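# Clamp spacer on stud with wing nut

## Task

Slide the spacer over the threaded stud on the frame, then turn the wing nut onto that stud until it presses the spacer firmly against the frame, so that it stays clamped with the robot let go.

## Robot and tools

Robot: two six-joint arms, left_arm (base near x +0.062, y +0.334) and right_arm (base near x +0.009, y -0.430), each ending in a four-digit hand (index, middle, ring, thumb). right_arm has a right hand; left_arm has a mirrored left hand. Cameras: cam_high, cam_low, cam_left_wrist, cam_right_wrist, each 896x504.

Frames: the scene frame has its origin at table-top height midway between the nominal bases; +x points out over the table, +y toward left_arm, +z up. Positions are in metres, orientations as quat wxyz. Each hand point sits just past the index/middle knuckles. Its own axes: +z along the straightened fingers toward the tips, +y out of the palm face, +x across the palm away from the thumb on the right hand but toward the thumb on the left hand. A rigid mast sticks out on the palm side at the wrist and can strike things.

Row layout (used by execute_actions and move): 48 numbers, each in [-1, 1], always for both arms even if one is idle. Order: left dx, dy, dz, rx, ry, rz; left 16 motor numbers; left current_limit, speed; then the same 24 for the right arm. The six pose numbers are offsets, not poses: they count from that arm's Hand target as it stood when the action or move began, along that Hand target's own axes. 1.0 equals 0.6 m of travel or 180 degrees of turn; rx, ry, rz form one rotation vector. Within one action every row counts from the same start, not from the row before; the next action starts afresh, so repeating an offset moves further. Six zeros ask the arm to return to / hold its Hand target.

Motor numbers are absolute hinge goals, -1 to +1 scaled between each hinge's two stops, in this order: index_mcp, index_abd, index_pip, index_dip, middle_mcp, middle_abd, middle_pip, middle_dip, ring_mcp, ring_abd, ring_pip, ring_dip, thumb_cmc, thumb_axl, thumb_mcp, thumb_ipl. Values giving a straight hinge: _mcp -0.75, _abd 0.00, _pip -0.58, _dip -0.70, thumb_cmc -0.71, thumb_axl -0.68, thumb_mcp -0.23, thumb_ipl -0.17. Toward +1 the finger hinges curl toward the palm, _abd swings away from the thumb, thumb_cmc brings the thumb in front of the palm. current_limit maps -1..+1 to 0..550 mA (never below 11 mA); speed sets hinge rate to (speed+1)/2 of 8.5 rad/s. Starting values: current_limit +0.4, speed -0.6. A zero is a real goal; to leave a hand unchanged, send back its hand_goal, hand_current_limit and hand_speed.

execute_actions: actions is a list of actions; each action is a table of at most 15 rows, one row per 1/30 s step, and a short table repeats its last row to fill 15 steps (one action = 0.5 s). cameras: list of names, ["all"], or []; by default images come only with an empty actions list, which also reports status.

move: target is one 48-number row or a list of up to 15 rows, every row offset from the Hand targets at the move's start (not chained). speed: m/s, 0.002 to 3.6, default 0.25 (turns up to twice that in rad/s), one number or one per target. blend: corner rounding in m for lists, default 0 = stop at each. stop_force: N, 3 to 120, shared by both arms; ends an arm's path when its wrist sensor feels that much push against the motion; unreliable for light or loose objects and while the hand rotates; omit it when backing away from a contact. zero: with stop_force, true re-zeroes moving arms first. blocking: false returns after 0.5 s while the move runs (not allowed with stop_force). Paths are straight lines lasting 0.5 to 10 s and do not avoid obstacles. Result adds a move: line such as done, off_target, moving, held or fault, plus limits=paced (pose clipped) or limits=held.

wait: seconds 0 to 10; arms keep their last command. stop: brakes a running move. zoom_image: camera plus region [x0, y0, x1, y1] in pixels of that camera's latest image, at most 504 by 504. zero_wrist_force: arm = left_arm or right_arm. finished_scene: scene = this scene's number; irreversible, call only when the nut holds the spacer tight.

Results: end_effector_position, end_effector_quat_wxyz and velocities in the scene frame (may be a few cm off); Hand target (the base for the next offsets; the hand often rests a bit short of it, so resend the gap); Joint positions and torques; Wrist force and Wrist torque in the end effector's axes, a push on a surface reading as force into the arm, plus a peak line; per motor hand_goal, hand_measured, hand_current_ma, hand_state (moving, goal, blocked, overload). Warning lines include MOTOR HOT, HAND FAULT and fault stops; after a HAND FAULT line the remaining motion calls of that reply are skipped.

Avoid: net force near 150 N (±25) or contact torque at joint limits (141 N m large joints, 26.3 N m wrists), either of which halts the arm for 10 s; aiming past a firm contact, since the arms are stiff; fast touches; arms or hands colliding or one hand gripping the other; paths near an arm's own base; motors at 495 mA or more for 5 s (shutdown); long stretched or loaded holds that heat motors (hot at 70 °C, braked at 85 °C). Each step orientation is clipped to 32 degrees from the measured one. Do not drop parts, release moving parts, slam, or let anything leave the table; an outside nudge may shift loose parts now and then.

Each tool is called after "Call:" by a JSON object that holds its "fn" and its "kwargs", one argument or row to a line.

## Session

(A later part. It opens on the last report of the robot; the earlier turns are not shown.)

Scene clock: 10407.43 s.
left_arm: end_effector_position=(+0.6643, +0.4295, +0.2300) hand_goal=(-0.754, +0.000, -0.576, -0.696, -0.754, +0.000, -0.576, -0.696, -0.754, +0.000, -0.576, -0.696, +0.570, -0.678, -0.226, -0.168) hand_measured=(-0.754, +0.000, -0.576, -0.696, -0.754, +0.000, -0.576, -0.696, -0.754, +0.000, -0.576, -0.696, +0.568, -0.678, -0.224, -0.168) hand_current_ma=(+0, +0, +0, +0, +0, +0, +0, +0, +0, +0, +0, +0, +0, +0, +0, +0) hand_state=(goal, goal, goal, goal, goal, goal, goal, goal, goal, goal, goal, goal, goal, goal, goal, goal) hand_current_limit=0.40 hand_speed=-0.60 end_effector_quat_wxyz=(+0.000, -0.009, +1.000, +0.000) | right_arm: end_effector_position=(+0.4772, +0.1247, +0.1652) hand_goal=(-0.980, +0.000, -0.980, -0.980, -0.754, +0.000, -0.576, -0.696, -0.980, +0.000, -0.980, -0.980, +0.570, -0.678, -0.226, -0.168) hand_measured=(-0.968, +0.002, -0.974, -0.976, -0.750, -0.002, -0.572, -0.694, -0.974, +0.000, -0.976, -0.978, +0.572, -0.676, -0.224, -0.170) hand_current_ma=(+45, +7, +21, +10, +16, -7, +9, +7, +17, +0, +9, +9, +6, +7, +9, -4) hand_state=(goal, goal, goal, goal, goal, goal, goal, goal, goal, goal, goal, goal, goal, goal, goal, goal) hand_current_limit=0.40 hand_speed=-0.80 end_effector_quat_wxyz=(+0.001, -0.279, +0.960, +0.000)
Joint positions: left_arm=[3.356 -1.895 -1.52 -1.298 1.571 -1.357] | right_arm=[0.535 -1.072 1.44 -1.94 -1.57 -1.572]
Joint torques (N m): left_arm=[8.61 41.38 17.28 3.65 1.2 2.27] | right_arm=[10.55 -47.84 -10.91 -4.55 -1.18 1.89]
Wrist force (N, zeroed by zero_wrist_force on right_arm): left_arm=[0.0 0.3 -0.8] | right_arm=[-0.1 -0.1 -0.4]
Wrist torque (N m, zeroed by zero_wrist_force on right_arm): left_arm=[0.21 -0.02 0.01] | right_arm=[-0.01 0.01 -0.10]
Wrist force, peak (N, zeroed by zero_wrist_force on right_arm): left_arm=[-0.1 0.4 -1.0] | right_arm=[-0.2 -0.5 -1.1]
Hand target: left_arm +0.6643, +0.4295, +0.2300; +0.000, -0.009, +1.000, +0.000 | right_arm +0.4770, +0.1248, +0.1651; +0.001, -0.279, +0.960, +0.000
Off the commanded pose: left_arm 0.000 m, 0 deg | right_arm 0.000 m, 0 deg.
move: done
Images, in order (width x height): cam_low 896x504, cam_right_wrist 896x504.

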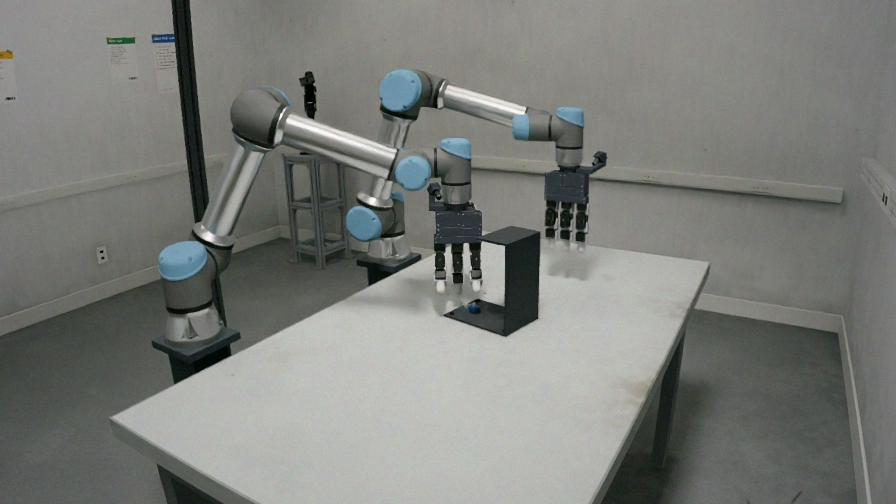

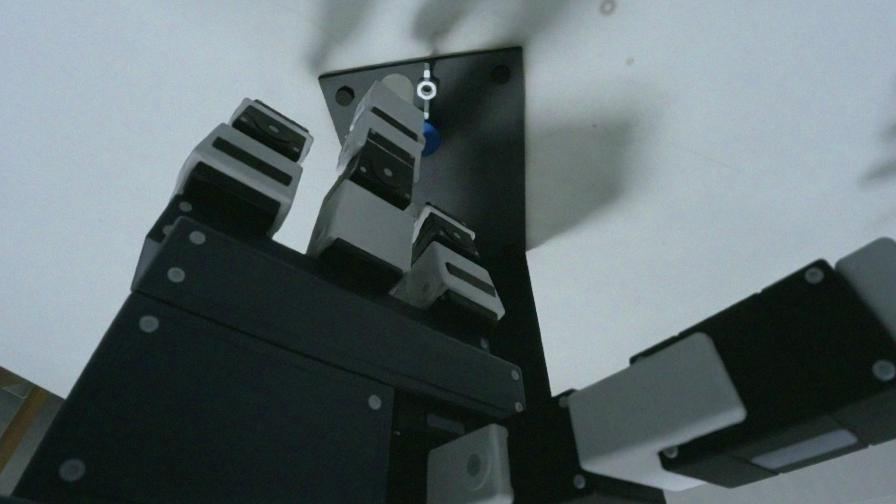

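Call:
{"fn": "move", "kwargs": {
  "target": [
    [0,0,0,0,0,0,-0.754,0,-0.576,-0.696,-0.754,0,-0.576,-0.696,-0.754,0,-0.576,-0.696,0.571,-0.678,-0.226,-0.168,0.4,-0.6,0,0,0.0595,0,0,0,-0.98,0.0,-0.98,-0.98,-0.754,0,-0.576,-0.696,-0.98,0,-0.98,-0.98,0.571,-0.678,-0.226,-0.168,0.4,-0.8],
    [0,0,0,0,0,0,-0.754,0,-0.576,-0.696,-0.754,0,-0.576,-0.696,-0.754,0,-0.576,-0.696,0.571,-0.678,-0.226,-0.168,0.4,-0.6,-0.0061,0.007,0.0595,0,0,0,-0.98,0.0,-0.98,-0.98,-0.754,0,-0.576,-0.696,-0.98,0,-0.98,-0.98,0.571,-0.678,-0.226,-0.168,0.4,-0.8],
    [0,0,0,0,0,0,-0.754,0,-0.576,-0.696,-0.754,0,-0.576,-0.696,-0.754,0,-0.576,-0.696,0.571,-0.678,-0.226,-0.168,0.4,-0.6,-0.00975,0.0146,0.0595,0,0,0,-0.98,0.0,-0.98,-0.98,-0.754,0,-0.576,-0.696,-0.98,0,-0.98,-0.98,0.571,-0.678,-0.226,-0.168,0.4,-0.8],
    [0,0,0,0,0,0,-0.754,0,-0.576,-0.696,-0.754,0,-0.576,-0.696,-0.754,0,-0.576,-0.696,0.571,-0.678,-0.226,-0.168,0.4,-0.6,-0.0145,0.0214,0.0595,0,0,0,-0.98,0.0,-0.98,-0.98,-0.754,0,-0.576,-0.696,-0.98,0,-0.98,-0.98,0.571,-0.678,-0.226,-0.168,0.4,-0.8]
  ],
  "speed": 0.025,
  "blend": [0, 0.001, 0.001, 0],
  "cameras": ["cam_right_wrist"]
}}

Call:
{"fn": "zoom_image", "kwargs": {
  "camera": "cam_right_wrist",
  "region": [370, 10, 500, 140]
}}

Scene clock: 10438.77 s.
left_arm: end_effector_position=(+0.6643, +0.4295, +0.2300) hand_goal=(-0.754, +0.000, -0.576, -0.696, -0.754, +0.000, -0.576, -0.696, -0.754, +0.000, -0.576, -0.696, +0.570, -0.678, -0.226, -0.168) hand_measured=(-0.754, +0.000, -0.576, -0.696, -0.754, +0.000, -0.576, -0.696, -0.754, +0.000, -0.576, -0.696, +0.568, -0.678, -0.224, -0.168) hand_current_ma=(+0, +0, +0, +0, +0, +0, +0, +0, +0, +0, +0, +0, +0, +0, +0, +0) hand_state=(goal, goal, goal, goal, goal, goal, goal, goal, goal, goal, goal, goal, goal, goal, goal, goal) hand_current_limit=0.40 hand_speed=-0.60 end_effector_quat_wxyz=(+0.000, -0.009, +1.000, +0.000) | right_arm: end_effector_position=(+0.4775, +0.1402, +0.1294) hand_goal=(-0.980, +0.000, -0.980, -0.980, -0.754, +0.000, -0.576, -0.696, -0.980, +0.000, -0.980, -0.980, +0.570, -0.678, -0.226, -0.168) hand_measured=(-0.968, +0.002, -0.974, -0.976, -0.750, -0.002, -0.572, -0.694, -0.974, +0.000, -0.976, -0.978, +0.572, -0.676, -0.224, -0.170) hand_current_ma=(+45, +7, +21, +10, +16, -7, +9, +7, +17, +0, +9, +9, +6, +7, +9, -4) hand_state=(goal, goal, goal, goal, goal, goal, goal, goal, goal, goal, goal, goal, goal, goal, goal, goal) hand_current_limit=0.40 hand_speed=-0.80 end_effector_quat_wxyz=(+0.001, -0.279, +0.960, +0.000)
Joint positions: left_arm=[3.356 -1.895 -1.52 -1.298 1.571 -1.357] | right_arm=[0.554 -1.014 1.447 -2.005 -1.57 -1.553]
Joint torques (N m): left_arm=[8.91 41.21 16.92 3.64 1.15 2.23] | right_arm=[10.37 -37.13 -32.14 -0.6 -0.34 2.03]
Wrist force (N, zeroed by zero_wrist_force on right_arm): left_arm=[-0.1 0.3 -0.8] | right_arm=[-0.2 0.2 -0.8]
Wrist torque (N m, zeroed by zero_wrist_force on right_arm): left_arm=[0.22 0.00 0.01] | right_arm=[0.07 0.04 -0.10]
Wrist force, peak (N, zeroed by zero_wrist_force on right_arm): left_arm=[0.1 0.4 -1.1] | right_arm=[0.1 0.2 -1.2]
Hand target: left_arm +0.6643, +0.4295, +0.2300; +0.000, -0.009, +1.000, +0.000 | right_arm +0.4775, +0.1403, +0.1294; +0.001, -0.279, +0.960, +0.000
Off the commanded pose: left_arm 0.000 m, 0 deg | right_arm 0.000 m, 0 deg.
move: done
Images, in order (width x height): cam_right_wrist 896x504.

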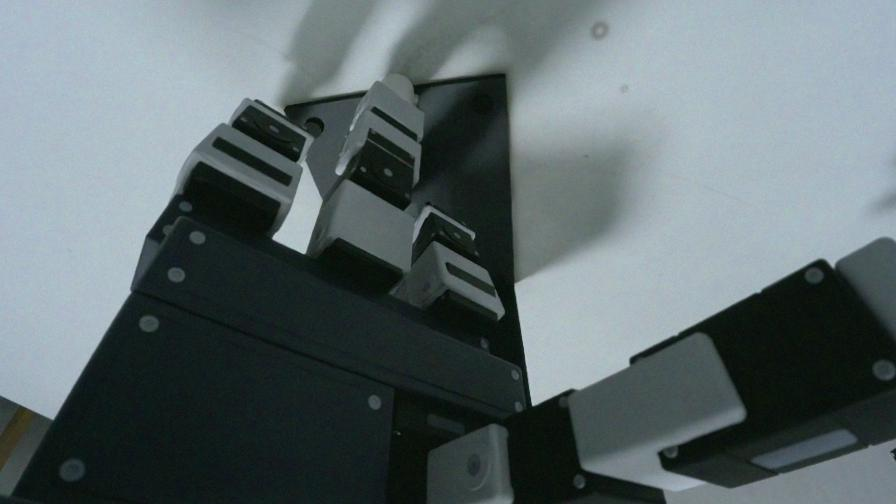

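Scaled by 3.877.

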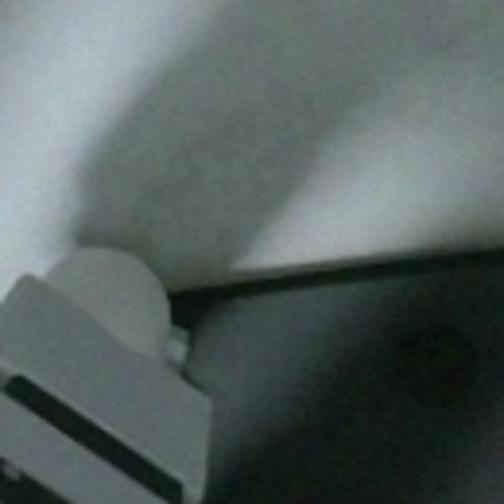

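Call:
{"fn": "move", "kwargs": {
  "target": [
    [0,0,0,0,0,0,-0.754,0,-0.576,-0.696,-0.754,0,-0.576,-0.696,-0.754,0,-0.576,-0.696,0.571,-0.678,-0.226,-0.168,0.4,-0.6,-0.0063,0.0053,0,0,0,0,-0.98,0.0,-0.98,-0.98,-0.754,0,-0.576,-0.696,-0.98,0,-0.98,-0.98,0.571,-0.678,-0.226,-0.168,0.4,-0.8],
    [0,0,0,0,0,0,-0.754,0,-0.576,-0.696,-0.754,0,-0.576,-0.696,-0.754,0,-0.576,-0.696,0.571,-0.678,-0.226,-0.168,0.4,-0.6,-0.0138,0.0088,0,0,0,0,-0.98,0.0,-0.98,-0.98,-0.754,0,-0.576,-0.696,-0.98,0,-0.98,-0.98,0.571,-0.678,-0.226,-0.168,0.4,-0.8]
  ],
  "speed": 0.025,
  "blend": [0.001, 0],
  "cameras": ["cam_right_wrist"]
}}

Call:
{"fn": "zoom_image", "kwargs": {
  "camera": "cam_right_wrist",
  "region": [370, 10, 500, 140]
}}

Scene clock: 10449.03 s.
left_arm: end_effector_position=(+0.6643, +0.4295, +0.2300) hand_goal=(-0.754, +0.000, -0.576, -0.696, -0.754, +0.000, -0.576, -0.696, -0.754, +0.000, -0.576, -0.696, +0.570, -0.678, -0.226, -0.168) hand_measured=(-0.754, +0.000, -0.576, -0.696, -0.754, +0.000, -0.576, -0.696, -0.754, +0.000, -0.576, -0.696, +0.568, -0.678, -0.224, -0.168) hand_current_ma=(+0, +0, +0, +0, +0, +0, +0, +0, +0, +0, +0, +0, +0, +0, +0, +0) hand_state=(goal, goal, goal, goal, goal, goal, goal, goal, goal, goal, goal, goal, goal, goal, goal, goal) hand_current_limit=0.40 hand_speed=-0.60 end_effector_quat_wxyz=(+0.000, -0.009, +1.000, +0.000) | right_arm: end_effector_position=(+0.4816, +0.1491, +0.1295) hand_goal=(-0.980, +0.000, -0.980, -0.980, -0.754, +0.000, -0.576, -0.696, -0.980, +0.000, -0.980, -0.980, +0.570, -0.678, -0.226, -0.168) hand_measured=(-0.968, +0.002, -0.974, -0.976, -0.750, -0.002, -0.572, -0.694, -0.974, +0.000, -0.976, -0.978, +0.572, -0.676, -0.224, -0.170) hand_current_ma=(+45, +7, +21, +10, +16, -7, +9, +7, +17, +0, +9, +9, +6, +7, +9, -4) hand_state=(goal, goal, goal, goal, goal, goal, goal, goal, goal, goal, goal, goal, goal, goal, goal, goal) hand_current_limit=0.40 hand_speed=-0.80 end_effector_quat_wxyz=(+0.001, -0.279, +0.960, +0.000)
Joint positions: left_arm=[3.356 -1.895 -1.52 -1.298 1.571 -1.357] | right_arm=[0.562 -0.994 1.414 -1.992 -1.57 -1.545]
Joint torques (N m): left_arm=[7.71 41.2 17.18 3.67 1.14 2.22] | right_arm=[9.83 -38.18 -33.03 -0.48 -1.23 1.9]
Wrist force (N, zeroed by zero_wrist_force on right_arm): left_arm=[-0.2 0.3 -0.6] | right_arm=[0.1 0.2 -0.8]
Wrist torque (N m, zeroed by zero_wrist_force on right_arm): left_arm=[0.19 0.02 -0.01] | right_arm=[0.08 0.01 -0.07]
Wrist force, peak (N, zeroed by zero_wrist_force on right_arm): left_arm=[-0.2 0.6 -1.1] | right_arm=[0.1 0.3 -1.1]
Hand target: left_arm +0.6643, +0.4295, +0.2300; +0.000, -0.009, +1.000, +0.000 | right_arm +0.4817, +0.1492, +0.1295; +0.001, -0.279, +0.960, +0.000
Off the commanded pose: left_arm 0.000 m, 0 deg | right_arm 0.000 m, 0 deg.
move: done
Images, in order (width x height): cam_right_wrist 896x504.

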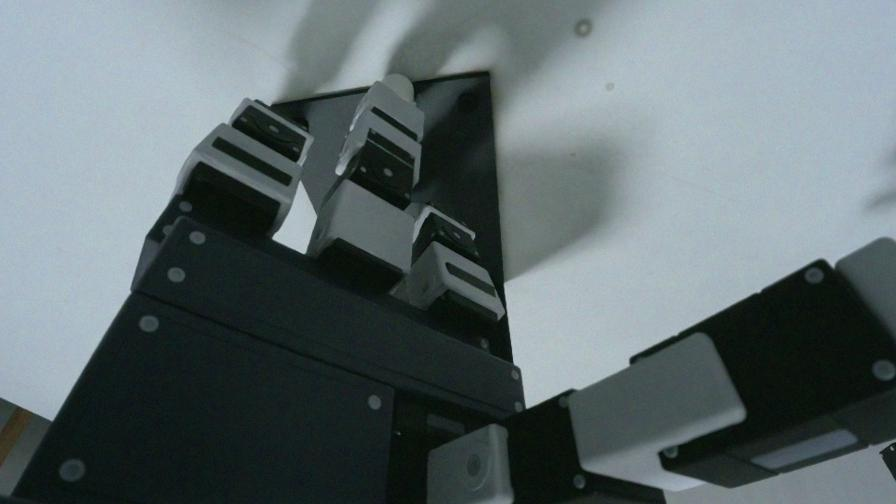

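Scaled by 3.877.

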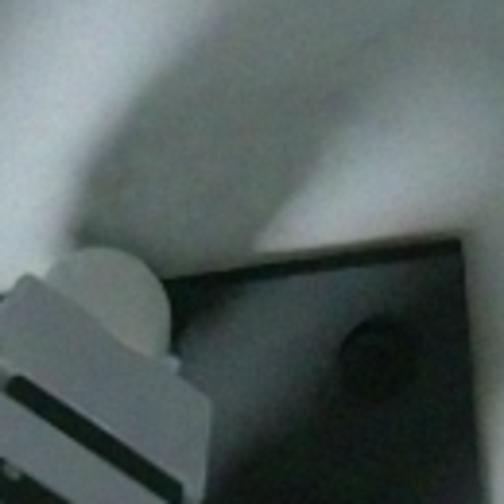

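Call:
{"fn": "move", "kwargs": {
  "target": [
    [0,0,0,0,0,0,-0.754,0,-0.576,-0.696,-0.754,0,-0.576,-0.696,-0.754,0,-0.576,-0.696,0.571,-0.678,-0.226,-0.168,0.4,-0.6,-0.0082,0.0015,0,0,0,0,-0.98,0.0,-0.98,-0.98,-0.754,0,-0.576,-0.696,-0.98,0,-0.98,-0.98,0.571,-0.678,-0.226,-0.168,0.4,-0.8],
    [0,0,0,0,0,0,-0.754,0,-0.576,-0.696,-0.754,0,-0.576,-0.696,-0.754,0,-0.576,-0.696,0.571,-0.678,-0.226,-0.168,0.4,-0.6,-0.0002,0.0085,0,0,0,0,-0.98,0.0,-0.98,-0.98,-0.754,0,-0.576,-0.696,-0.98,0,-0.98,-0.98,0.571,-0.678,-0.226,-0.168,0.4,-0.8],
    [0,0,0,0,0,0,-0.754,0,-0.576,-0.696,-0.754,0,-0.576,-0.696,-0.754,0,-0.576,-0.696,0.571,-0.678,-0.226,-0.168,0.4,-0.6,-0.0002,0.0085,-0.06,0,0,0,-0.98,0.0,-0.98,-0.98,-0.754,0,-0.576,-0.696,-0.98,0,-0.98,-0.98,0.571,-0.678,-0.226,-0.168,0.4,-0.8],
    [0,0,0,0,0,0,-0.754,0,-0.576,-0.696,-0.754,0,-0.576,-0.696,-0.754,0,-0.576,-0.696,0.571,-0.678,-0.226,-0.168,0.4,-0.6,0.035,0.0085,-0.07,0,0,0,-0.98,0.0,-0.98,-0.98,-0.754,0,-0.576,-0.696,-0.98,0,-0.98,-0.98,0.571,-0.678,-0.226,-0.168,0.4,-0.8]
  ],
  "speed": [0.025, 0.025, 0.06, 0.06],
  "blend": [0, 0.001, 0.002, 0],
  "cameras": ["cam_right_wrist"]
}}

Call:
{"fn": "zoom_image", "kwargs": {
  "camera": "cam_right_wrist",
  "region": [370, 10, 500, 140]
}}

Scene clock: 10464.63 s.
left_arm: end_effector_position=(+0.6643, +0.4295, +0.2300) hand_goal=(-0.754, +0.000, -0.576, -0.696, -0.754, +0.000, -0.576, -0.696, -0.754, +0.000, -0.576, -0.696, +0.570, -0.678, -0.226, -0.168) hand_measured=(-0.754, +0.000, -0.576, -0.696, -0.754, +0.000, -0.576, -0.696, -0.754, +0.000, -0.576, -0.696, +0.568, -0.678, -0.224, -0.168) hand_current_ma=(+0, +0, +0, +0, +0, +0, +0, +0, +0, +0, +0, +0, +0, +0, +0, +0) hand_state=(goal, goal, goal, goal, goal, goal, goal, goal, goal, goal, goal, goal, goal, goal, goal, goal) hand_current_limit=0.40 hand_speed=-0.60 end_effector_quat_wxyz=(+0.000, -0.009, +1.000, +0.000) | right_arm: end_effector_position=(+0.4613, +0.1423, +0.1714) hand_goal=(-0.980, +0.000, -0.980, -0.980, -0.754, +0.000, -0.576, -0.696, -0.980, +0.000, -0.980, -0.980, +0.570, -0.678, -0.226, -0.168) hand_measured=(-0.968, +0.002, -0.974, -0.976, -0.750, -0.002, -0.572, -0.694, -0.974, +0.000, -0.976, -0.978, +0.572, -0.676, -0.224, -0.170) hand_current_ma=(+45, +7, +20, +10, +16, -7, +9, +7, +17, +0, +9, +9, +5, +7, +9, -4) hand_state=(goal, goal, goal, goal, goal, goal, goal, goal, goal, goal, goal, goal, goal, goal, goal, goal) hand_current_limit=0.40 hand_speed=-0.80 end_effector_quat_wxyz=(+0.001, -0.279, +0.960, +0.000)
Joint positions: left_arm=[3.356 -1.895 -1.52 -1.298 1.571 -1.357] | right_arm=[0.57 -1.075 1.428 -1.925 -1.57 -1.537]
Joint torques (N m): left_arm=[8.49 41.02 17.63 3.59 1.1 2.22] | right_arm=[10.21 -47.66 -11.44 -4.33 -1.89 2.02]
Wrist force (N, zeroed by zero_wrist_force on right_arm): left_arm=[-0.1 0.1 -0.9] | right_arm=[0.0 0.0 -0.8]
Wrist torque (N m, zeroed by zero_wrist_force on right_arm): left_arm=[0.20 -0.01 0.01] | right_arm=[0.04 0.01 -0.09]
Wrist force, peak (N, zeroed by zero_wrist_force on right_arm): left_arm=[-0.4 0.2 -1.2] | right_arm=[0.3 0.3 -1.2]
Hand target: left_arm +0.6643, +0.4295, +0.2300; +0.000, -0.009, +1.000, +0.000 | right_arm +0.4612, +0.1422, +0.1714; +0.001, -0.279, +0.960, +0.000
Off the commanded pose: left_arm 0.000 m, 0 deg | right_arm 0.000 m, 0 deg.
move: done
Images, in order (width x height): cam_right_wrist 896x504.

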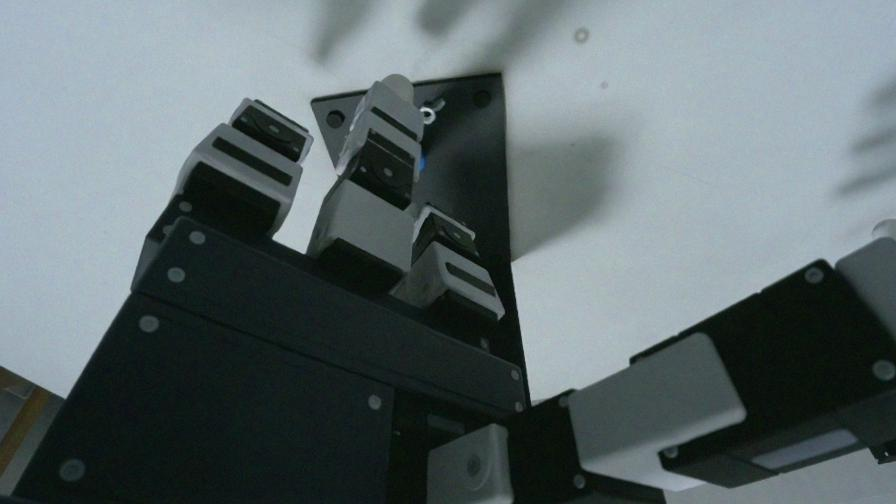

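Scaled by 3.877.

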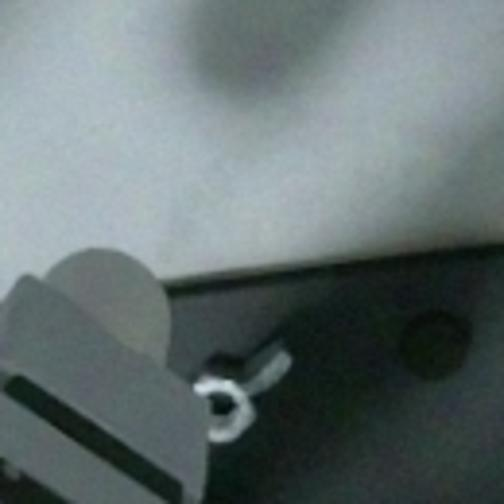

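Call:
{"fn": "move", "kwargs": {
  "target": [
    [0,0,0,0,0,0,-0.754,0,-0.576,-0.696,-0.754,0,-0.576,-0.696,-0.754,0,-0.576,-0.696,0.571,-0.678,-0.226,-0.168,0.4,-0.6,-0.0295,-0.0058,0,0,0,0,-0.98,0.0,-0.98,-0.98,-0.754,0,-0.576,-0.696,-0.98,0,-0.98,-0.98,0.571,-0.678,-0.226,-0.168,0.4,-0.8],
    [0,0,0,0,0,0,-0.754,0,-0.576,-0.696,-0.754,0,-0.576,-0.696,-0.754,0,-0.576,-0.696,0.571,-0.678,-0.226,-0.168,0.4,-0.6,-0.0295,-0.0058,0.0698,0,0,0,-0.98,0.0,-0.98,-0.98,-0.754,0,-0.576,-0.696,-0.98,0,-0.98,-0.98,0.571,-0.678,-0.226,-0.168,0.4,-0.8],
    [0,0,0,0,0,0,-0.754,0,-0.576,-0.696,-0.754,0,-0.576,-0.696,-0.754,0,-0.576,-0.696,0.571,-0.678,-0.226,-0.168,0.4,-0.6,-0.042,-0.0018,0.0698,0,0,0,-0.98,0.0,-0.98,-0.98,-0.754,0,-0.576,-0.696,-0.98,0,-0.98,-0.98,0.571,-0.678,-0.226,-0.168,0.4,-0.8],
    [0,0,0,0,0,0,-0.754,0,-0.576,-0.696,-0.754,0,-0.576,-0.696,-0.754,0,-0.576,-0.696,0.571,-0.678,-0.226,-0.168,0.4,-0.6,-0.05,0.001,0.0698,0,0,0,-0.98,0.0,-0.98,-0.98,-0.754,0,-0.576,-0.696,-0.98,0,-0.98,-0.98,0.571,-0.678,-0.226,-0.168,0.4,-0.8],
    [0,0,0,0,0,0,-0.754,0,-0.576,-0.696,-0.754,0,-0.576,-0.696,-0.754,0,-0.576,-0.696,0.571,-0.678,-0.226,-0.168,0.4,-0.6,-0.0582,0.0025,0.0698,0,0,0,-0.98,0.0,-0.98,-0.98,-0.754,0,-0.576,-0.696,-0.98,0,-0.98,-0.98,0.571,-0.678,-0.226,-0.168,0.4,-0.8],
    [0,0,0,0,0,0,-0.754,0,-0.576,-0.696,-0.754,0,-0.576,-0.696,-0.754,0,-0.576,-0.696,0.571,-0.678,-0.226,-0.168,0.4,-0.6,-0.0663,0.0018,0.0698,0,0,0,-0.98,0.0,-0.98,-0.98,-0.754,0,-0.576,-0.696,-0.98,0,-0.98,-0.98,0.571,-0.678,-0.226,-0.168,0.4,-0.8],
    [0,0,0,0,0,0,-0.754,0,-0.576,-0.696,-0.754,0,-0.576,-0.696,-0.754,0,-0.576,-0.696,0.571,-0.678,-0.226,-0.168,0.4,-0.6,-0.0717,0.0001,0.0698,0,0,0,-0.98,0.0,-0.98,-0.98,-0.754,0,-0.576,-0.696,-0.98,0,-0.98,-0.98,0.571,-0.678,-0.226,-0.168,0.4,-0.8],
    [0,0,0,0,0,0,-0.754,0,-0.576,-0.696,-0.754,0,-0.576,-0.696,-0.754,0,-0.576,-0.696,0.571,-0.678,-0.226,-0.168,0.4,-0.6,-0.0583,0.01,0.0698,0,0,0,-0.98,0.0,-0.98,-0.98,-0.754,0,-0.576,-0.696,-0.98,0,-0.98,-0.98,0.571,-0.678,-0.226,-0.168,0.4,-0.8],
    [0,0,0,0,0,0,-0.754,0,-0.576,-0.696,-0.754,0,-0.576,-0.696,-0.754,0,-0.576,-0.696,0.571,-0.678,-0.226,-0.168,0.4,-0.6,-0.0583,0.01,0.0,0,0,0,-0.98,0.0,-0.98,-0.98,-0.754,0,-0.576,-0.696,-0.98,0,-0.98,-0.98,0.571,-0.678,-0.226,-0.168,0.4,-0.8],
    [0,0,0,0,0,0,-0.754,0,-0.576,-0.696,-0.754,0,-0.576,-0.696,-0.754,0,-0.576,-0.696,0.571,-0.678,-0.226,-0.168,0.4,-0.6,0.0,0.01,0.0,0,0,0,-0.98,0.0,-0.98,-0.98,-0.754,0,-0.576,-0.696,-0.98,0,-0.98,-0.98,0.571,-0.678,-0.226,-0.168,0.4,-0.8]
  ],
  "speed": [0.08, 0.05, 0.025, 0.025, 0.025, 0.025, 0.025, 0.04, 0.08, 0.1],
  "blend": [0.002, 0.001, 0.001, 0.001, 0.001, 0.001, 0.001, 0.001, 0.002, 0],
  "cameras": ["cam_right_wrist"]
}}

Call:
{"fn": "zoom_image", "kwargs": {
  "camera": "cam_right_wrist",
  "region": [370, 10, 500, 140]
}}

Scene clock: 10512.47 s.
left_arm: end_effector_position=(+0.6643, +0.4295, +0.2300) hand_goal=(-0.754, +0.000, -0.576, -0.696, -0.754, +0.000, -0.576, -0.696, -0.754, +0.000, -0.576, -0.696, +0.570, -0.678, -0.226, -0.168) hand_measured=(-0.754, +0.000, -0.576, -0.696, -0.754, +0.000, -0.576, -0.696, -0.754, +0.000, -0.576, -0.696, +0.568, -0.678, -0.224, -0.168) hand_current_ma=(+0, +0, +0, +0, +0, +0, +0, +0, +0, +0, +0, +0, +0, +0, +0, +0) hand_state=(goal, goal, goal, goal, goal, goal, goal, goal, goal, goal, goal, goal, goal, goal, goal, goal) hand_current_limit=0.40 hand_speed=-0.60 end_effector_quat_wxyz=(+0.000, -0.009, +1.000, +0.000) | right_arm: end_effector_position=(+0.4580, +0.1473, +0.1714) hand_goal=(-0.980, +0.000, -0.980, -0.980, -0.754, +0.000, -0.576, -0.696, -0.980, +0.000, -0.980, -0.980, +0.570, -0.678, -0.226, -0.168) hand_measured=(-0.968, +0.002, -0.974, -0.976, -0.750, -0.002, -0.572, -0.694, -0.974, +0.000, -0.976, -0.978, +0.572, -0.676, -0.224, -0.170) hand_current_ma=(+45, +6, +20, +10, +16, -6, +9, +7, +17, +0, +9, +9, +5, +7, +9, -4) hand_state=(goal, goal, goal, goal, goal, goal, goal, goal, goal, goal, goal, goal, goal, goal, goal, goal) hand_current_limit=0.40 hand_speed=-0.80 end_effector_quat_wxyz=(+0.001, -0.279, +0.960, +0.000)
Joint positions: left_arm=[3.356 -1.895 -1.52 -1.298 1.571 -1.357] | right_arm=[0.579 -1.072 1.423 -1.923 -1.571 -1.528]
Joint torques (N m): left_arm=[8.08 41.01 17.91 3.58 1.16 2.33] | right_arm=[9.9 -47.29 -10.44 -4.53 1.59 1.99]
Wrist force (N, zeroed by zero_wrist_force on right_arm): left_arm=[-0.1 0.1 -0.8] | right_arm=[0.0 0.3 -0.6]
Wrist torque (N m, zeroed by zero_wrist_force on right_arm): left_arm=[0.20 -0.01 0.01] | right_arm=[0.06 0.02 -0.09]
Wrist force, peak (N, zeroed by zero_wrist_force on right_arm): left_arm=[0.0 0.3 -1.2] | right_arm=[-0.6 0.0 -1.5]
Hand target: left_arm +0.6643, +0.4295, +0.2300; +0.000, -0.009, +1.000, +0.000 | right_arm +0.4580, +0.1473, +0.1714; +0.001, -0.279, +0.960, +0.000
Off the commanded pose: left_arm 0.000 m, 0 deg | right_arm 0.000 m, 0 deg.
move: done
Images, in order (width x height): cam_right_wrist 896x504.

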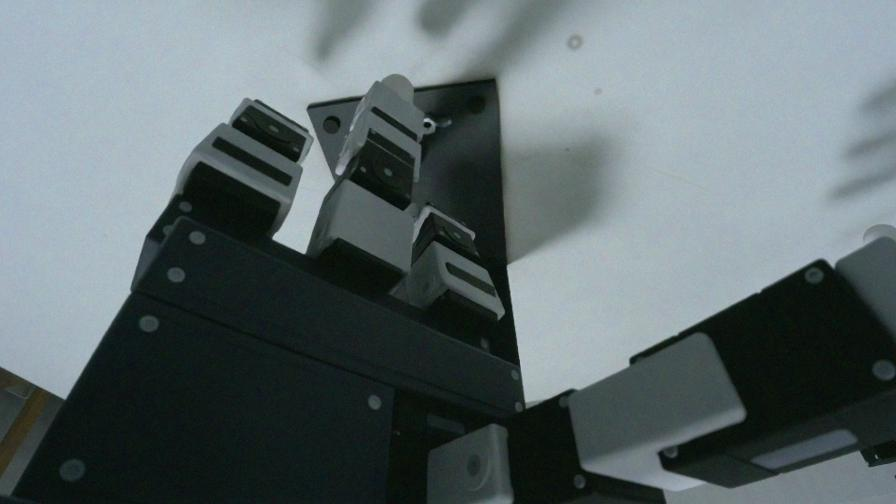

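Scaled by 3.877.

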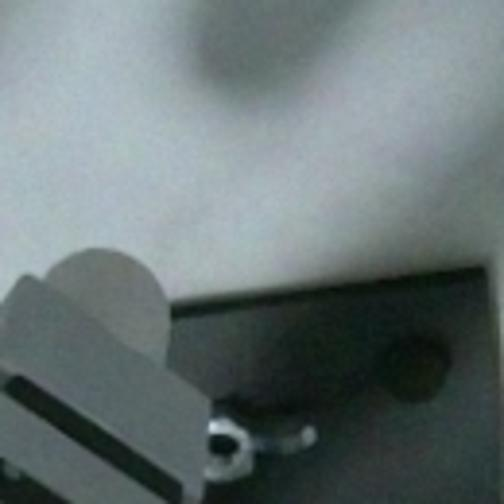

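Call:
{"fn": "move", "kwargs": {
  "target": [
    [0,0,0,0,0,0,-0.754,0,-0.576,-0.696,-0.754,0,-0.576,-0.696,-0.754,0,-0.576,-0.696,0.571,-0.678,-0.226,-0.168,0.4,-0.6,-0.0578,-0.004,0,0,0,0,-0.98,0.0,-0.98,-0.98,-0.754,0,-0.576,-0.696,-0.98,0,-0.98,-0.98,0.571,-0.678,-0.226,-0.168,0.4,-0.8],
    [0,0,0,0,0,0,-0.754,0,-0.576,-0.696,-0.754,0,-0.576,-0.696,-0.754,0,-0.576,-0.696,0.571,-0.678,-0.226,-0.168,0.4,-0.6,-0.0578,-0.006,0.0698,0,0,0,-0.98,0.0,-0.98,-0.98,-0.754,0,-0.576,-0.696,-0.98,0,-0.98,-0.98,0.571,-0.678,-0.226,-0.168,0.4,-0.8],
    [0,0,0,0,0,0,-0.754,0,-0.576,-0.696,-0.754,0,-0.576,-0.696,-0.754,0,-0.576,-0.696,0.571,-0.678,-0.226,-0.168,0.4,-0.6,-0.064,-0.0072,0.0698,0,0,0,-0.98,0.0,-0.98,-0.98,-0.754,0,-0.576,-0.696,-0.98,0,-0.98,-0.98,0.571,-0.678,-0.226,-0.168,0.4,-0.8],
    [0,0,0,0,0,0,-0.754,0,-0.576,-0.696,-0.754,0,-0.576,-0.696,-0.754,0,-0.576,-0.696,0.571,-0.678,-0.226,-0.168,0.4,-0.6,-0.0723,-0.0072,0.0698,0,0,0,-0.98,0.0,-0.98,-0.98,-0.754,0,-0.576,-0.696,-0.98,0,-0.98,-0.98,0.571,-0.678,-0.226,-0.168,0.4,-0.8],
    [0,0,0,0,0,0,-0.754,0,-0.576,-0.696,-0.754,0,-0.576,-0.696,-0.754,0,-0.576,-0.696,0.571,-0.678,-0.226,-0.168,0.4,-0.6,-0.0777,-0.0083,0.0698,0,0,0,-0.98,0.0,-0.98,-0.98,-0.754,0,-0.576,-0.696,-0.98,0,-0.98,-0.98,0.571,-0.678,-0.226,-0.168,0.4,-0.8],
    [0,0,0,0,0,0,-0.754,0,-0.576,-0.696,-0.754,0,-0.576,-0.696,-0.754,0,-0.576,-0.696,0.571,-0.678,-0.226,-0.168,0.4,-0.6,-0.0828,-0.0103,0.0698,0,0,0,-0.98,0.0,-0.98,-0.98,-0.754,0,-0.576,-0.696,-0.98,0,-0.98,-0.98,0.571,-0.678,-0.226,-0.168,0.4,-0.8],
    [0,0,0,0,0,0,-0.754,0,-0.576,-0.696,-0.754,0,-0.576,-0.696,-0.754,0,-0.576,-0.696,0.571,-0.678,-0.226,-0.168,0.4,-0.6,-0.0875,-0.0133,0.0698,0,0,0,-0.98,0.0,-0.98,-0.98,-0.754,0,-0.576,-0.696,-0.98,0,-0.98,-0.98,0.571,-0.678,-0.226,-0.168,0.4,-0.8],
    [0,0,0,0,0,0,-0.754,0,-0.576,-0.696,-0.754,0,-0.576,-0.696,-0.754,0,-0.576,-0.696,0.571,-0.678,-0.226,-0.168,0.4,-0.6,-0.0733,0.0,0.0698,0,0,0,-0.98,0.0,-0.98,-0.98,-0.754,0,-0.576,-0.696,-0.98,0,-0.98,-0.98,0.571,-0.678,-0.226,-0.168,0.4,-0.8],
    [0,0,0,0,0,0,-0.754,0,-0.576,-0.696,-0.754,0,-0.576,-0.696,-0.754,0,-0.576,-0.696,0.571,-0.678,-0.226,-0.168,0.4,-0.6,-0.0733,0.0,0.0,0,0,0,-0.98,0.0,-0.98,-0.98,-0.754,0,-0.576,-0.696,-0.98,0,-0.98,-0.98,0.571,-0.678,-0.226,-0.168,0.4,-0.8],
    [0,0,0,0,0,0,-0.754,0,-0.576,-0.696,-0.754,0,-0.576,-0.696,-0.754,0,-0.576,-0.696,0.571,-0.678,-0.226,-0.168,0.4,-0.6,-0.03,-0.0375,0.0,0,0,0,-0.98,0.0,-0.98,-0.98,-0.754,0,-0.576,-0.696,-0.98,0,-0.98,-0.98,0.571,-0.678,-0.226,-0.168,0.4,-0.8]
  ],
  "speed": [0.08, 0.05, 0.025, 0.025, 0.025, 0.025, 0.025, 0.04, 0.08, 0.1],
  "blend": [0.002, 0.001, 0.001, 0.001, 0.001, 0.001, 0.001, 0.001, 0.002, 0],
  "cameras": ["cam_right_wrist"]
}}

Call:
{"fn": "zoom_image", "kwargs": {
  "camera": "cam_right_wrist",
  "region": [370, 10, 500, 140]
}}

Scene clock: 10548.00 s.
left_arm: end_effector_position=(+0.6643, +0.4295, +0.2300) hand_goal=(-0.754, +0.000, -0.576, -0.696, -0.754, +0.000, -0.576, -0.696, -0.754, +0.000, -0.576, -0.696, +0.570, -0.678, -0.226, -0.168) hand_measured=(-0.754, +0.000, -0.576, -0.696, -0.754, +0.000, -0.576, -0.696, -0.754, +0.000, -0.576, -0.696, +0.568, -0.678, -0.224, -0.168) hand_current_ma=(+0, +0, +0, +0, +0, +0, +0, +0, +0, +0, +0, +0, +0, +0, +0, +0) hand_state=(goal, goal, goal, goal, goal, goal, goal, goal, goal, goal, goal, goal, goal, goal, goal, goal) hand_current_limit=0.40 hand_speed=-0.60 end_effector_quat_wxyz=(+0.000, -0.009, +1.000, +0.000) | right_arm: end_effector_position=(+0.4853, +0.1380, +0.1714) hand_goal=(-0.980, +0.000, -0.980, -0.980, -0.754, +0.000, -0.576, -0.696, -0.980, +0.000, -0.980, -0.980, +0.570, -0.678, -0.226, -0.168) hand_measured=(-0.968, +0.002, -0.974, -0.976, -0.750, -0.002, -0.572, -0.694, -0.974, +0.000, -0.976, -0.978, +0.572, -0.676, -0.224, -0.170) hand_current_ma=(+45, +6, +20, +10, +15, -6, +9, +7, +17, +0, +9, +9, +5, +7, +9, -4) hand_state=(goal, goal, goal, goal, goal, goal, goal, goal, goal, goal, goal, goal, goal, goal, goal, goal) hand_current_limit=0.40 hand_speed=-0.80 end_effector_quat_wxyz=(+0.001, -0.279, +0.960, +0.000)
Joint positions: left_arm=[3.356 -1.895 -1.52 -1.298 1.571 -1.357] | right_arm=[0.545 -1.043 1.377 -1.907 -1.57 -1.562]
Joint torques (N m): left_arm=[8.21 41.4 17.07 3.57 1.26 2.23] | right_arm=[-12.3 -50.25 -11.32 -4.61 1.61 -2.13]
Wrist force (N, zeroed by zero_wrist_force on right_arm): left_arm=[-0.1 0.5 -0.8] | right_arm=[0.1 0.2 -0.9]
Wrist torque (N m, zeroed by zero_wrist_force on right_arm): left_arm=[0.23 0.00 -0.01] | right_arm=[0.08 0.00 0.05]
Wrist force, peak (N, zeroed by zero_wrist_force on right_arm): left_arm=[-0.3 0.3 -1.1] | right_arm=[-0.4 0.6 -1.3]
Hand target: left_arm +0.6643, +0.4295, +0.2300; +0.000, -0.009, +1.000, +0.000 | right_arm +0.4852, +0.1379, +0.1714; +0.001, -0.279, +0.960, +0.000
Off the commanded pose: left_arm 0.000 m, 0 deg | right_arm 0.000 m, 0 deg.
move: done
Images, in order (width x height): cam_right_wrist 896x504.

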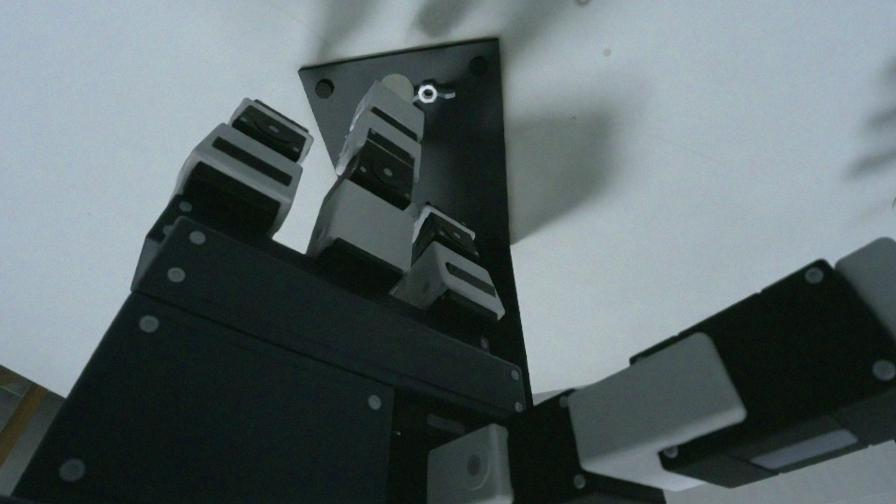

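Scaled by 3.877.

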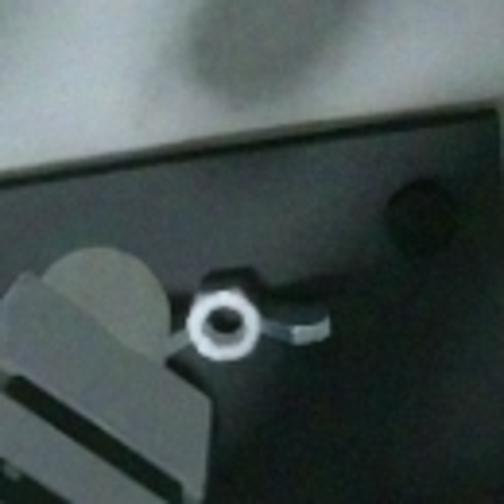

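Call:
{"fn": "move", "kwargs": {
  "target": [
    [0,0,0,0,0,0,-0.754,0,-0.576,-0.696,-0.754,0,-0.576,-0.696,-0.754,0,-0.576,-0.696,0.571,-0.678,-0.226,-0.168,0.4,-0.6,-0.0083,-0.0489,0,0,0,0,-0.98,0.0,-0.98,-0.98,-0.754,0,-0.576,-0.696,-0.98,0,-0.98,-0.98,0.571,-0.678,-0.226,-0.168,0.4,-0.8],
    [0,0,0,0,0,0,-0.754,0,-0.576,-0.696,-0.754,0,-0.576,-0.696,-0.754,0,-0.576,-0.696,0.571,-0.678,-0.226,-0.168,0.4,-0.6,-0.0083,-0.0489,0.0698,0,0,0,-0.98,0.0,-0.98,-0.98,-0.754,0,-0.576,-0.696,-0.98,0,-0.98,-0.98,0.571,-0.678,-0.226,-0.168,0.4,-0.8]
  ],
  "speed": [0.06, 0.03],
  "stop_force": 3,
  "cameras": ["cam_right_wrist", "cam_low"]
}}

Call:
{"fn": "zoom_image", "kwargs": {
  "camera": "cam_right_wrist",
  "region": [370, 10, 500, 140]
}}

Call:
{"fn": "zoom_image", "kwargs": {
  "camera": "cam_low",
  "region": [440, 265, 500, 325]
}}

Scene clock: 10601.00 s.
left_arm: end_effector_position=(+0.6643, +0.4295, +0.2300) hand_goal=(-0.754, +0.000, -0.576, -0.696, -0.754, +0.000, -0.576, -0.696, -0.754, +0.000, -0.576, -0.696, +0.570, -0.678, -0.226, -0.168) hand_measured=(-0.754, +0.000, -0.576, -0.696, -0.754, +0.000, -0.576, -0.696, -0.754, +0.000, -0.576, -0.696, +0.568, -0.678, -0.224, -0.168) hand_current_ma=(+0, +0, +0, +0, +0, +0, +0, +0, +0, +0, +0, +0, +0, +0, +0, +0) hand_state=(goal, goal, goal, goal, goal, goal, goal, goal, goal, goal, goal, goal, goal, goal, goal, goal) hand_current_limit=0.40 hand_speed=-0.60 end_effector_quat_wxyz=(+0.000, -0.009, +1.000, +0.000) | right_arm: end_effector_position=(+0.5052, +0.1158, +0.1296) hand_goal=(-0.980, +0.000, -0.980, -0.980, -0.754, +0.000, -0.576, -0.696, -0.980, +0.000, -0.980, -0.980, +0.570, -0.678, -0.226, -0.168) hand_measured=(-0.968, +0.002, -0.974, -0.976, -0.750, +0.004, -0.572, -0.694, -0.974, +0.000, -0.976, -0.978, +0.572, -0.676, -0.224, -0.170) hand_current_ma=(+45, +6, +20, +10, +15, +9, +9, +7, +17, +0, +9, +9, +5, +7, +9, -4) hand_state=(goal, goal, goal, goal, goal, goal, goal, goal, goal, goal, goal, goal, goal, goal, goal, goal) hand_current_limit=0.40 hand_speed=-0.80 end_effector_quat_wxyz=(+0.001, -0.279, +0.960, +0.000)
Joint positions: left_arm=[3.356 -1.895 -1.52 -1.298 1.571 -1.357] | right_arm=[0.502 -1.006 1.434 -2 -1.57 -1.604]
Joint torques (N m): left_arm=[8.04 40.66 17.23 3.61 1.22 2.16] | right_arm=[-8.23 -36.98 -11.21 -4.51 2.21 -0.48]
Wrist force (N, zeroed by zero_wrist_force on right_arm): left_arm=[0.0 0.2 -0.6] | right_arm=[0.0 0.4 -0.8]
Wrist torque (N m, zeroed by zero_wrist_force on right_arm): left_arm=[0.19 -0.02 0.01] | right_arm=[0.02 0.10 0.03]
Wrist force, peak (N, zeroed by zero_wrist_force on right_arm): left_arm=[0.0 0.3 -1.2] | right_arm=[0.1 0.5 -1.2]
Hand target: left_arm +0.6643, +0.4295, +0.2300; +0.000, -0.009, +1.000, +0.000 | right_arm +0.5052, +0.1159, +0.1296; +0.001, -0.279, +0.960, +0.000
Off the commanded pose: left_arm 0.000 m, 0 deg | right_arm 0.000 m, 0 deg.
move: done
Images, in order (width x height): cam_low 896x504, cam_right_wrist 896x504.

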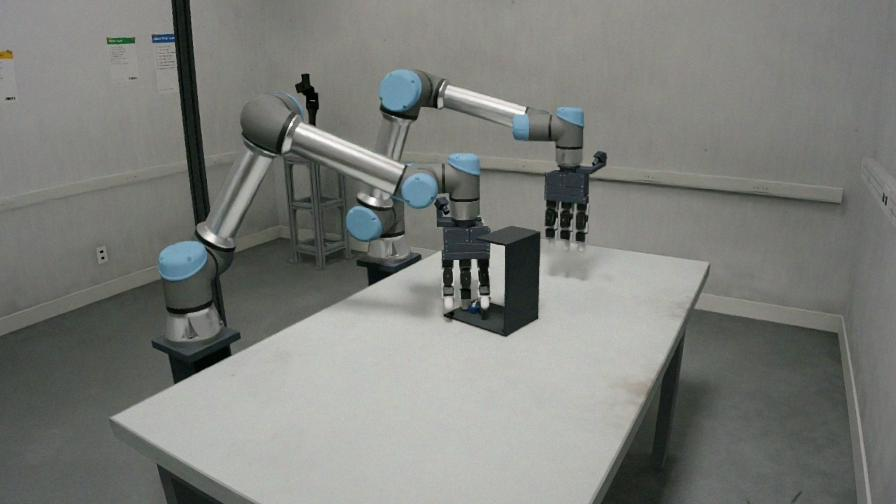

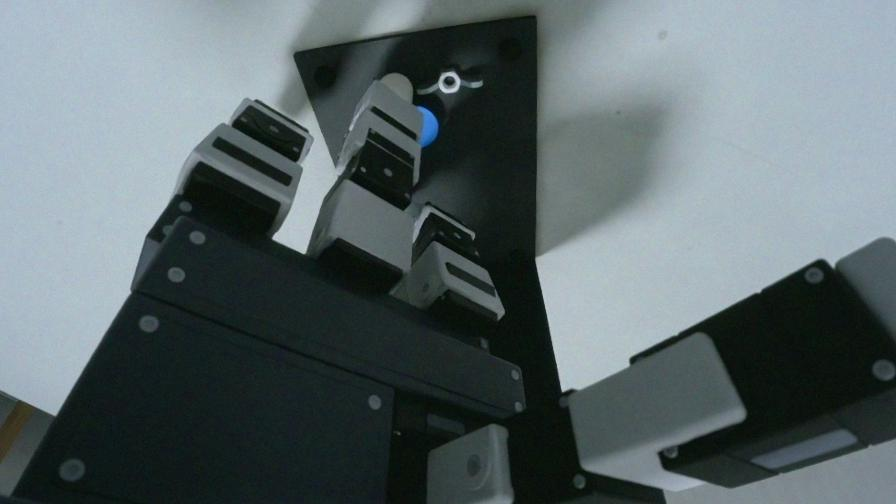

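Scaled by 3.877.

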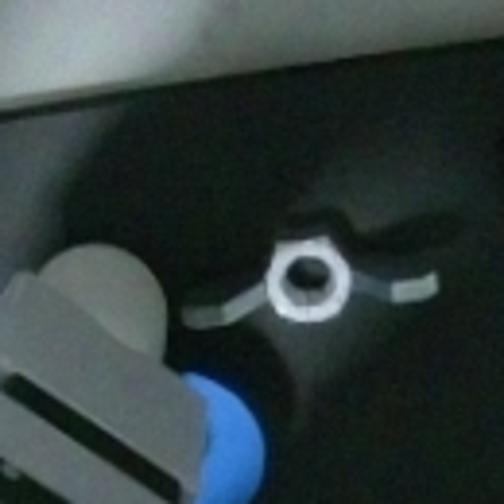

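Scaled by 8.400.

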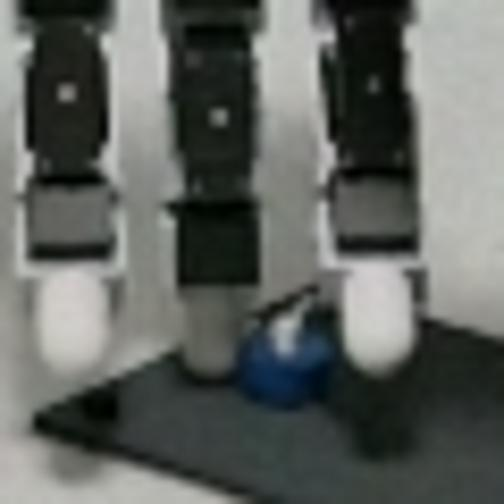

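Call:
{"fn": "move", "kwargs": {
  "target": [
    [0,0,0,0,0,0,-0.754,0,-0.576,-0.696,-0.754,0,-0.576,-0.696,-0.754,0,-0.576,-0.696,0.571,-0.678,-0.226,-0.168,0.4,-0.6,-0.0067,0.0,0,0,0,0,-0.98,0.0,-0.98,-0.98,-0.754,0,-0.576,-0.696,-0.98,0,-0.98,-0.98,0.571,-0.678,-0.226,-0.168,0.4,-0.8],
    [0,0,0,0,0,0,-0.754,0,-0.576,-0.696,-0.754,0,-0.576,-0.696,-0.754,0,-0.576,-0.696,0.571,-0.678,-0.226,-0.168,0.4,-0.6,-0.0147,0.0145,0,0,0,0,-0.98,0.0,-0.98,-0.98,-0.754,0,-0.576,-0.696,-0.98,0,-0.98,-0.98,0.571,-0.678,-0.226,-0.168,0.4,-0.8],
    [0,0,0,0,0,0,-0.754,0,-0.576,-0.696,-0.754,0,-0.576,-0.696,-0.754,0,-0.576,-0.696,0.571,-0.678,-0.226,-0.168,0.4,-0.6,-0.005,0,0,0,0,0,-0.98,0.0,-0.98,-0.98,-0.754,0,-0.576,-0.696,-0.98,0,-0.98,-0.98,0.571,-0.678,-0.226,-0.168,0.4,-0.8]
  ],
  "speed": [0.02, 0.015, 0.03],
  "cameras": ["cam_right_wrist", "cam_low"]
}}

Call:
{"fn": "zoom_image", "kwargs": {
  "camera": "cam_right_wrist",
  "region": [370, 10, 500, 140]
}}

Scene clock: 10631.57 s.
left_arm: end_effector_position=(+0.6643, +0.4295, +0.2300) hand_goal=(-0.754, +0.000, -0.576, -0.696, -0.754, +0.000, -0.576, -0.696, -0.754, +0.000, -0.576, -0.696, +0.570, -0.678, -0.226, -0.168) hand_measured=(-0.754, +0.000, -0.576, -0.696, -0.754, +0.000, -0.576, -0.696, -0.754, +0.000, -0.576, -0.696, +0.568, -0.678, -0.224, -0.168) hand_current_ma=(+0, +0, +0, +0, +0, +0, +0, +0, +0, +0, +0, +0, +0, +0, +0, +0) hand_state=(goal, goal, goal, goal, goal, goal, goal, goal, goal, goal, goal, goal, goal, goal, goal, goal) hand_current_limit=0.40 hand_speed=-0.60 end_effector_quat_wxyz=(+0.000, -0.009, +1.000, +0.000) | right_arm: end_effector_position=(+0.5077, +0.1176, +0.1296) hand_goal=(-0.980, +0.000, -0.980, -0.980, -0.754, +0.000, -0.576, -0.696, -0.980, +0.000, -0.980, -0.980, +0.570, -0.678, -0.226, -0.168) hand_measured=(-0.968, +0.002, -0.974, -0.976, -0.732, +0.010, -0.566, -0.692, -0.974, +0.000, -0.976, -0.978, +0.572, -0.676, -0.224, -0.170) hand_current_ma=(+45, +6, +20, +10, +83, +29, +34, +10, +17, +0, +9, +9, +5, +7, +9, -4) hand_state=(goal, goal, goal, goal, blocked, goal, goal, goal, goal, goal, goal, goal, goal, goal, goal, goal) hand_current_limit=0.40 hand_speed=-0.80 end_effector_quat_wxyz=(+0.001, -0.279, +0.960, +0.000)
Joint positions: left_arm=[3.356 -1.895 -1.52 -1.298 1.571 -1.357] | right_arm=[0.503 -1 1.423 -1.995 -1.57 -1.604]
Joint torques (N m): left_arm=[7.85 40.98 17.31 3.64 1.12 2.28] | right_arm=[-12.1 -49.69 -10.64 -4.6 -0.03 -2.23]
Wrist force (N, zeroed by zero_wrist_force on right_arm): left_arm=[0.1 0.3 -1.0] | right_arm=[0.5 1.2 -1.7]
Wrist torque (N m, zeroed by zero_wrist_force on right_arm): left_arm=[0.23 -0.04 0.02] | right_arm=[0.05 0.15 0.09]
Wrist force, peak (N, zeroed by zero_wrist_force on right_arm): left_arm=[-0.1 0.4 -1.1] | right_arm=[1.9 1.0 -1.7]
Hand target: left_arm +0.6643, +0.4295, +0.2300; +0.000, -0.009, +1.000, +0.000 | right_arm +0.5077, +0.1175, +0.1296; +0.001, -0.279, +0.960, +0.000
Off the commanded pose: left_arm 0.000 m, 0 deg | right_arm 0.000 m, 0 deg.
move: done
Images, in order (width x height): cam_low 896x504, cam_right_wrist 896x504.

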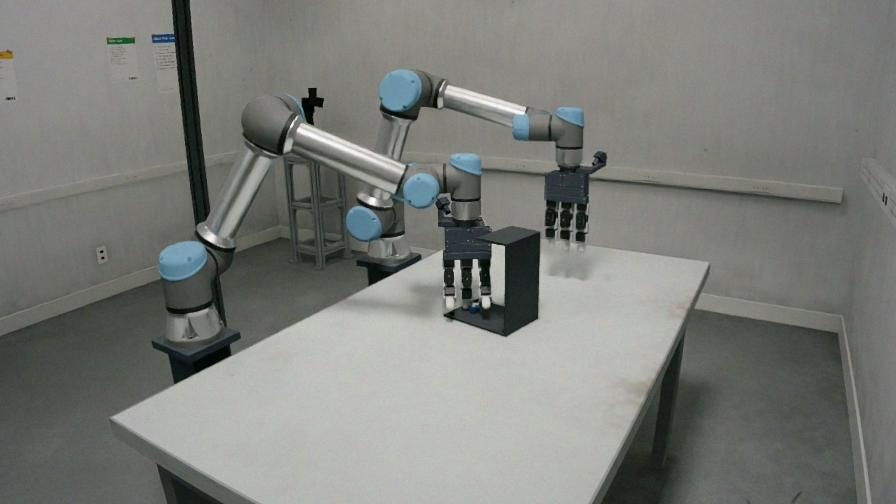

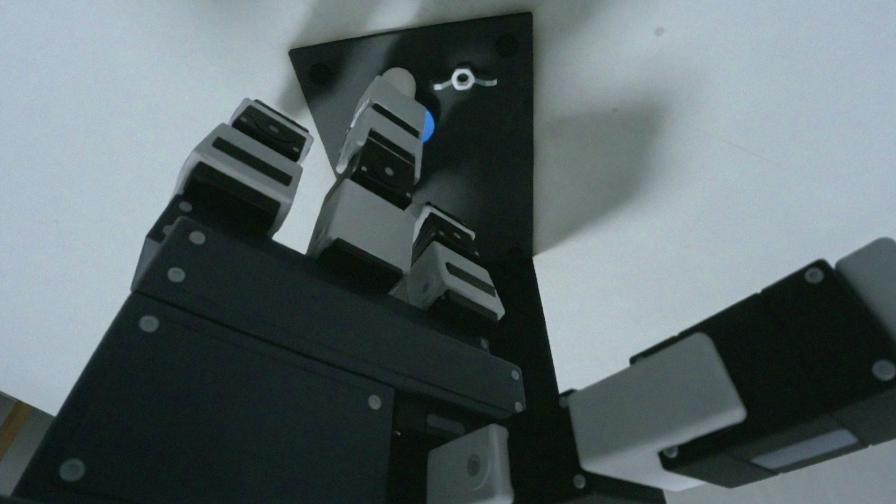

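Scaled by 3.877.

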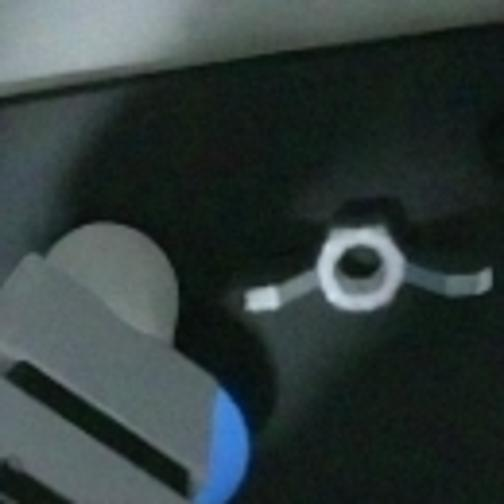

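Call:
{"fn": "move", "kwargs": {
  "target": [
    [0,0,0,0,0,0,-0.754,0,-0.576,-0.696,-0.754,0,-0.576,-0.696,-0.754,0,-0.576,-0.696,0.571,-0.678,-0.226,-0.168,0.4,-0.6,0.0067,0.003,0,0,0,0,-0.98,0.0,-0.98,-0.98,-0.754,0,-0.576,-0.696,-0.98,0,-0.98,-0.98,0.571,-0.678,-0.226,-0.168,0.4,-0.8],
    [0,0,0,0,0,0,-0.754,0,-0.576,-0.696,-0.754,0,-0.576,-0.696,-0.754,0,-0.576,-0.696,0.571,-0.678,-0.226,-0.168,0.4,-0.6,0.0067,0.003,-0.0667,0,0,0,-0.98,0.0,-0.98,-0.98,-0.754,0,-0.576,-0.696,-0.98,0,-0.98,-0.98,0.571,-0.678,-0.226,-0.168,0.4,-0.8],
    [0,0,0,0,0,0,-0.754,0,-0.576,-0.696,-0.754,0,-0.576,-0.696,-0.754,0,-0.576,-0.696,0.571,-0.678,-0.226,-0.168,0.4,-0.6,-0.0513,0.0762,-0.0667,0,0,0,-0.98,0.0,-0.98,-0.98,-0.754,0,-0.576,-0.696,-0.98,0,-0.98,-0.98,0.571,-0.678,-0.226,-0.168,0.4,-0.8]
  ],
  "speed": [0.03, 0.06, 0.1],
  "blend": [0.001, 0.01, 0],
  "cameras": ["cam_right_wrist"]
}}

Call:
{"fn": "zoom_image", "kwargs": {
  "camera": "cam_right_wrist",
  "region": [370, 40, 500, 170]
}}

Scene clock: 10664.40 s.
left_arm: end_effector_position=(+0.6643, +0.4295, +0.2300) hand_goal=(-0.754, +0.000, -0.576, -0.696, -0.754, +0.000, -0.576, -0.696, -0.754, +0.000, -0.576, -0.696, +0.570, -0.678, -0.226, -0.168) hand_measured=(-0.754, +0.000, -0.576, -0.696, -0.754, +0.000, -0.576, -0.696, -0.754, +0.000, -0.576, -0.696, +0.568, -0.678, -0.224, -0.168) hand_current_ma=(+0, +0, +0, +0, +0, +0, +0, +0, +0, +0, +0, +0, +0, +0, +0, +0) hand_state=(goal, goal, goal, goal, goal, goal, goal, goal, goal, goal, goal, goal, goal, goal, goal, goal) hand_current_limit=0.40 hand_speed=-0.60 end_effector_quat_wxyz=(+0.000, -0.009, +1.000, +0.000) | right_arm: end_effector_position=(+0.5092, +0.1724, +0.1696) hand_goal=(-0.980, +0.000, -0.980, -0.980, -0.754, +0.000, -0.576, -0.696, -0.980, +0.000, -0.980, -0.980, +0.570, -0.678, -0.226, -0.168) hand_measured=(-0.968, +0.002, -0.974, -0.976, -0.750, +0.002, -0.572, -0.694, -0.974, +0.000, -0.976, -0.978, +0.572, -0.676, -0.224, -0.170) hand_current_ma=(+45, +6, +20, +10, +16, +7, +10, +7, +17, +0, +9, +9, +5, +7, +9, -4) hand_state=(goal, goal, goal, goal, goal, goal, goal, goal, goal, goal, goal, goal, goal, goal, goal, goal) hand_current_limit=0.40 hand_speed=-0.80 end_effector_quat_wxyz=(+0.001, -0.279, +0.960, +0.000)
Joint positions: left_arm=[3.356 -1.895 -1.52 -1.298 1.571 -1.357] | right_arm=[0.567 -0.944 1.222 -1.85 -1.57 -1.54]
Joint torques (N m): left_arm=[8.72 40.89 17.05 3.64 1.1 2.22] | right_arm=[10.2 -41.83 -33.68 -0.54 -2.02 2.07]
Wrist force (N, zeroed by zero_wrist_force on right_arm): left_arm=[0.1 0.3 -1.0] | right_arm=[-0.2 0.1 -0.5]
Wrist torque (N m, zeroed by zero_wrist_force on right_arm): left_arm=[0.23 -0.03 0.02] | right_arm=[0.03 0.03 -0.11]
Wrist force, peak (N, zeroed by zero_wrist_force on right_arm): left_arm=[-0.4 0.4 -1.1] | right_arm=[0.9 1.5 -1.3]
Hand target: left_arm +0.6643, +0.4295, +0.2300; +0.000, -0.009, +1.000, +0.000 | right_arm +0.5092, +0.1725, +0.1696; +0.001, -0.279, +0.960, +0.000
Off the commanded pose: left_arm 0.000 m, 0 deg | right_arm 0.000 m, 0 deg.
move: done
Images, in order (width x height): cam_right_wrist 896x504.

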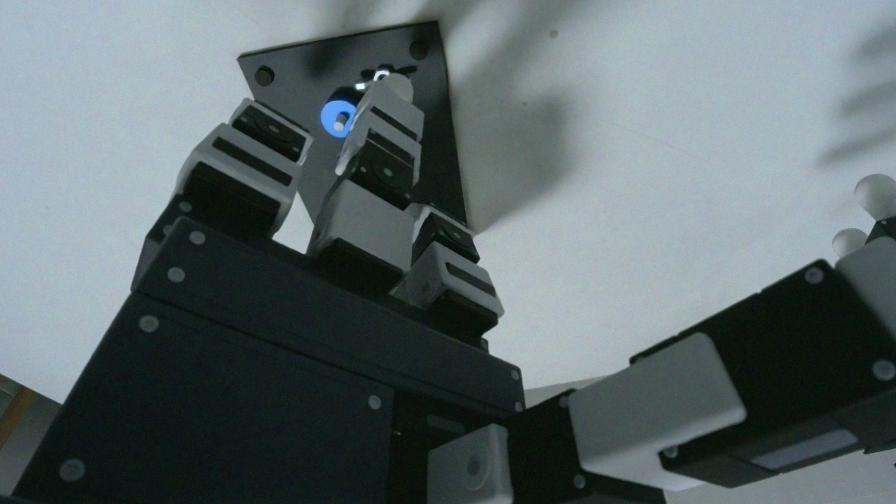

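Scaled by 3.877.

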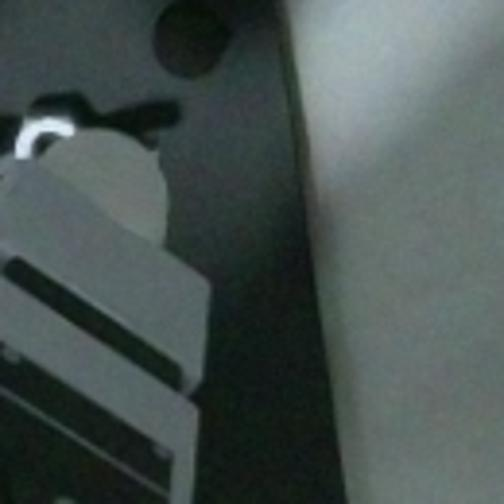

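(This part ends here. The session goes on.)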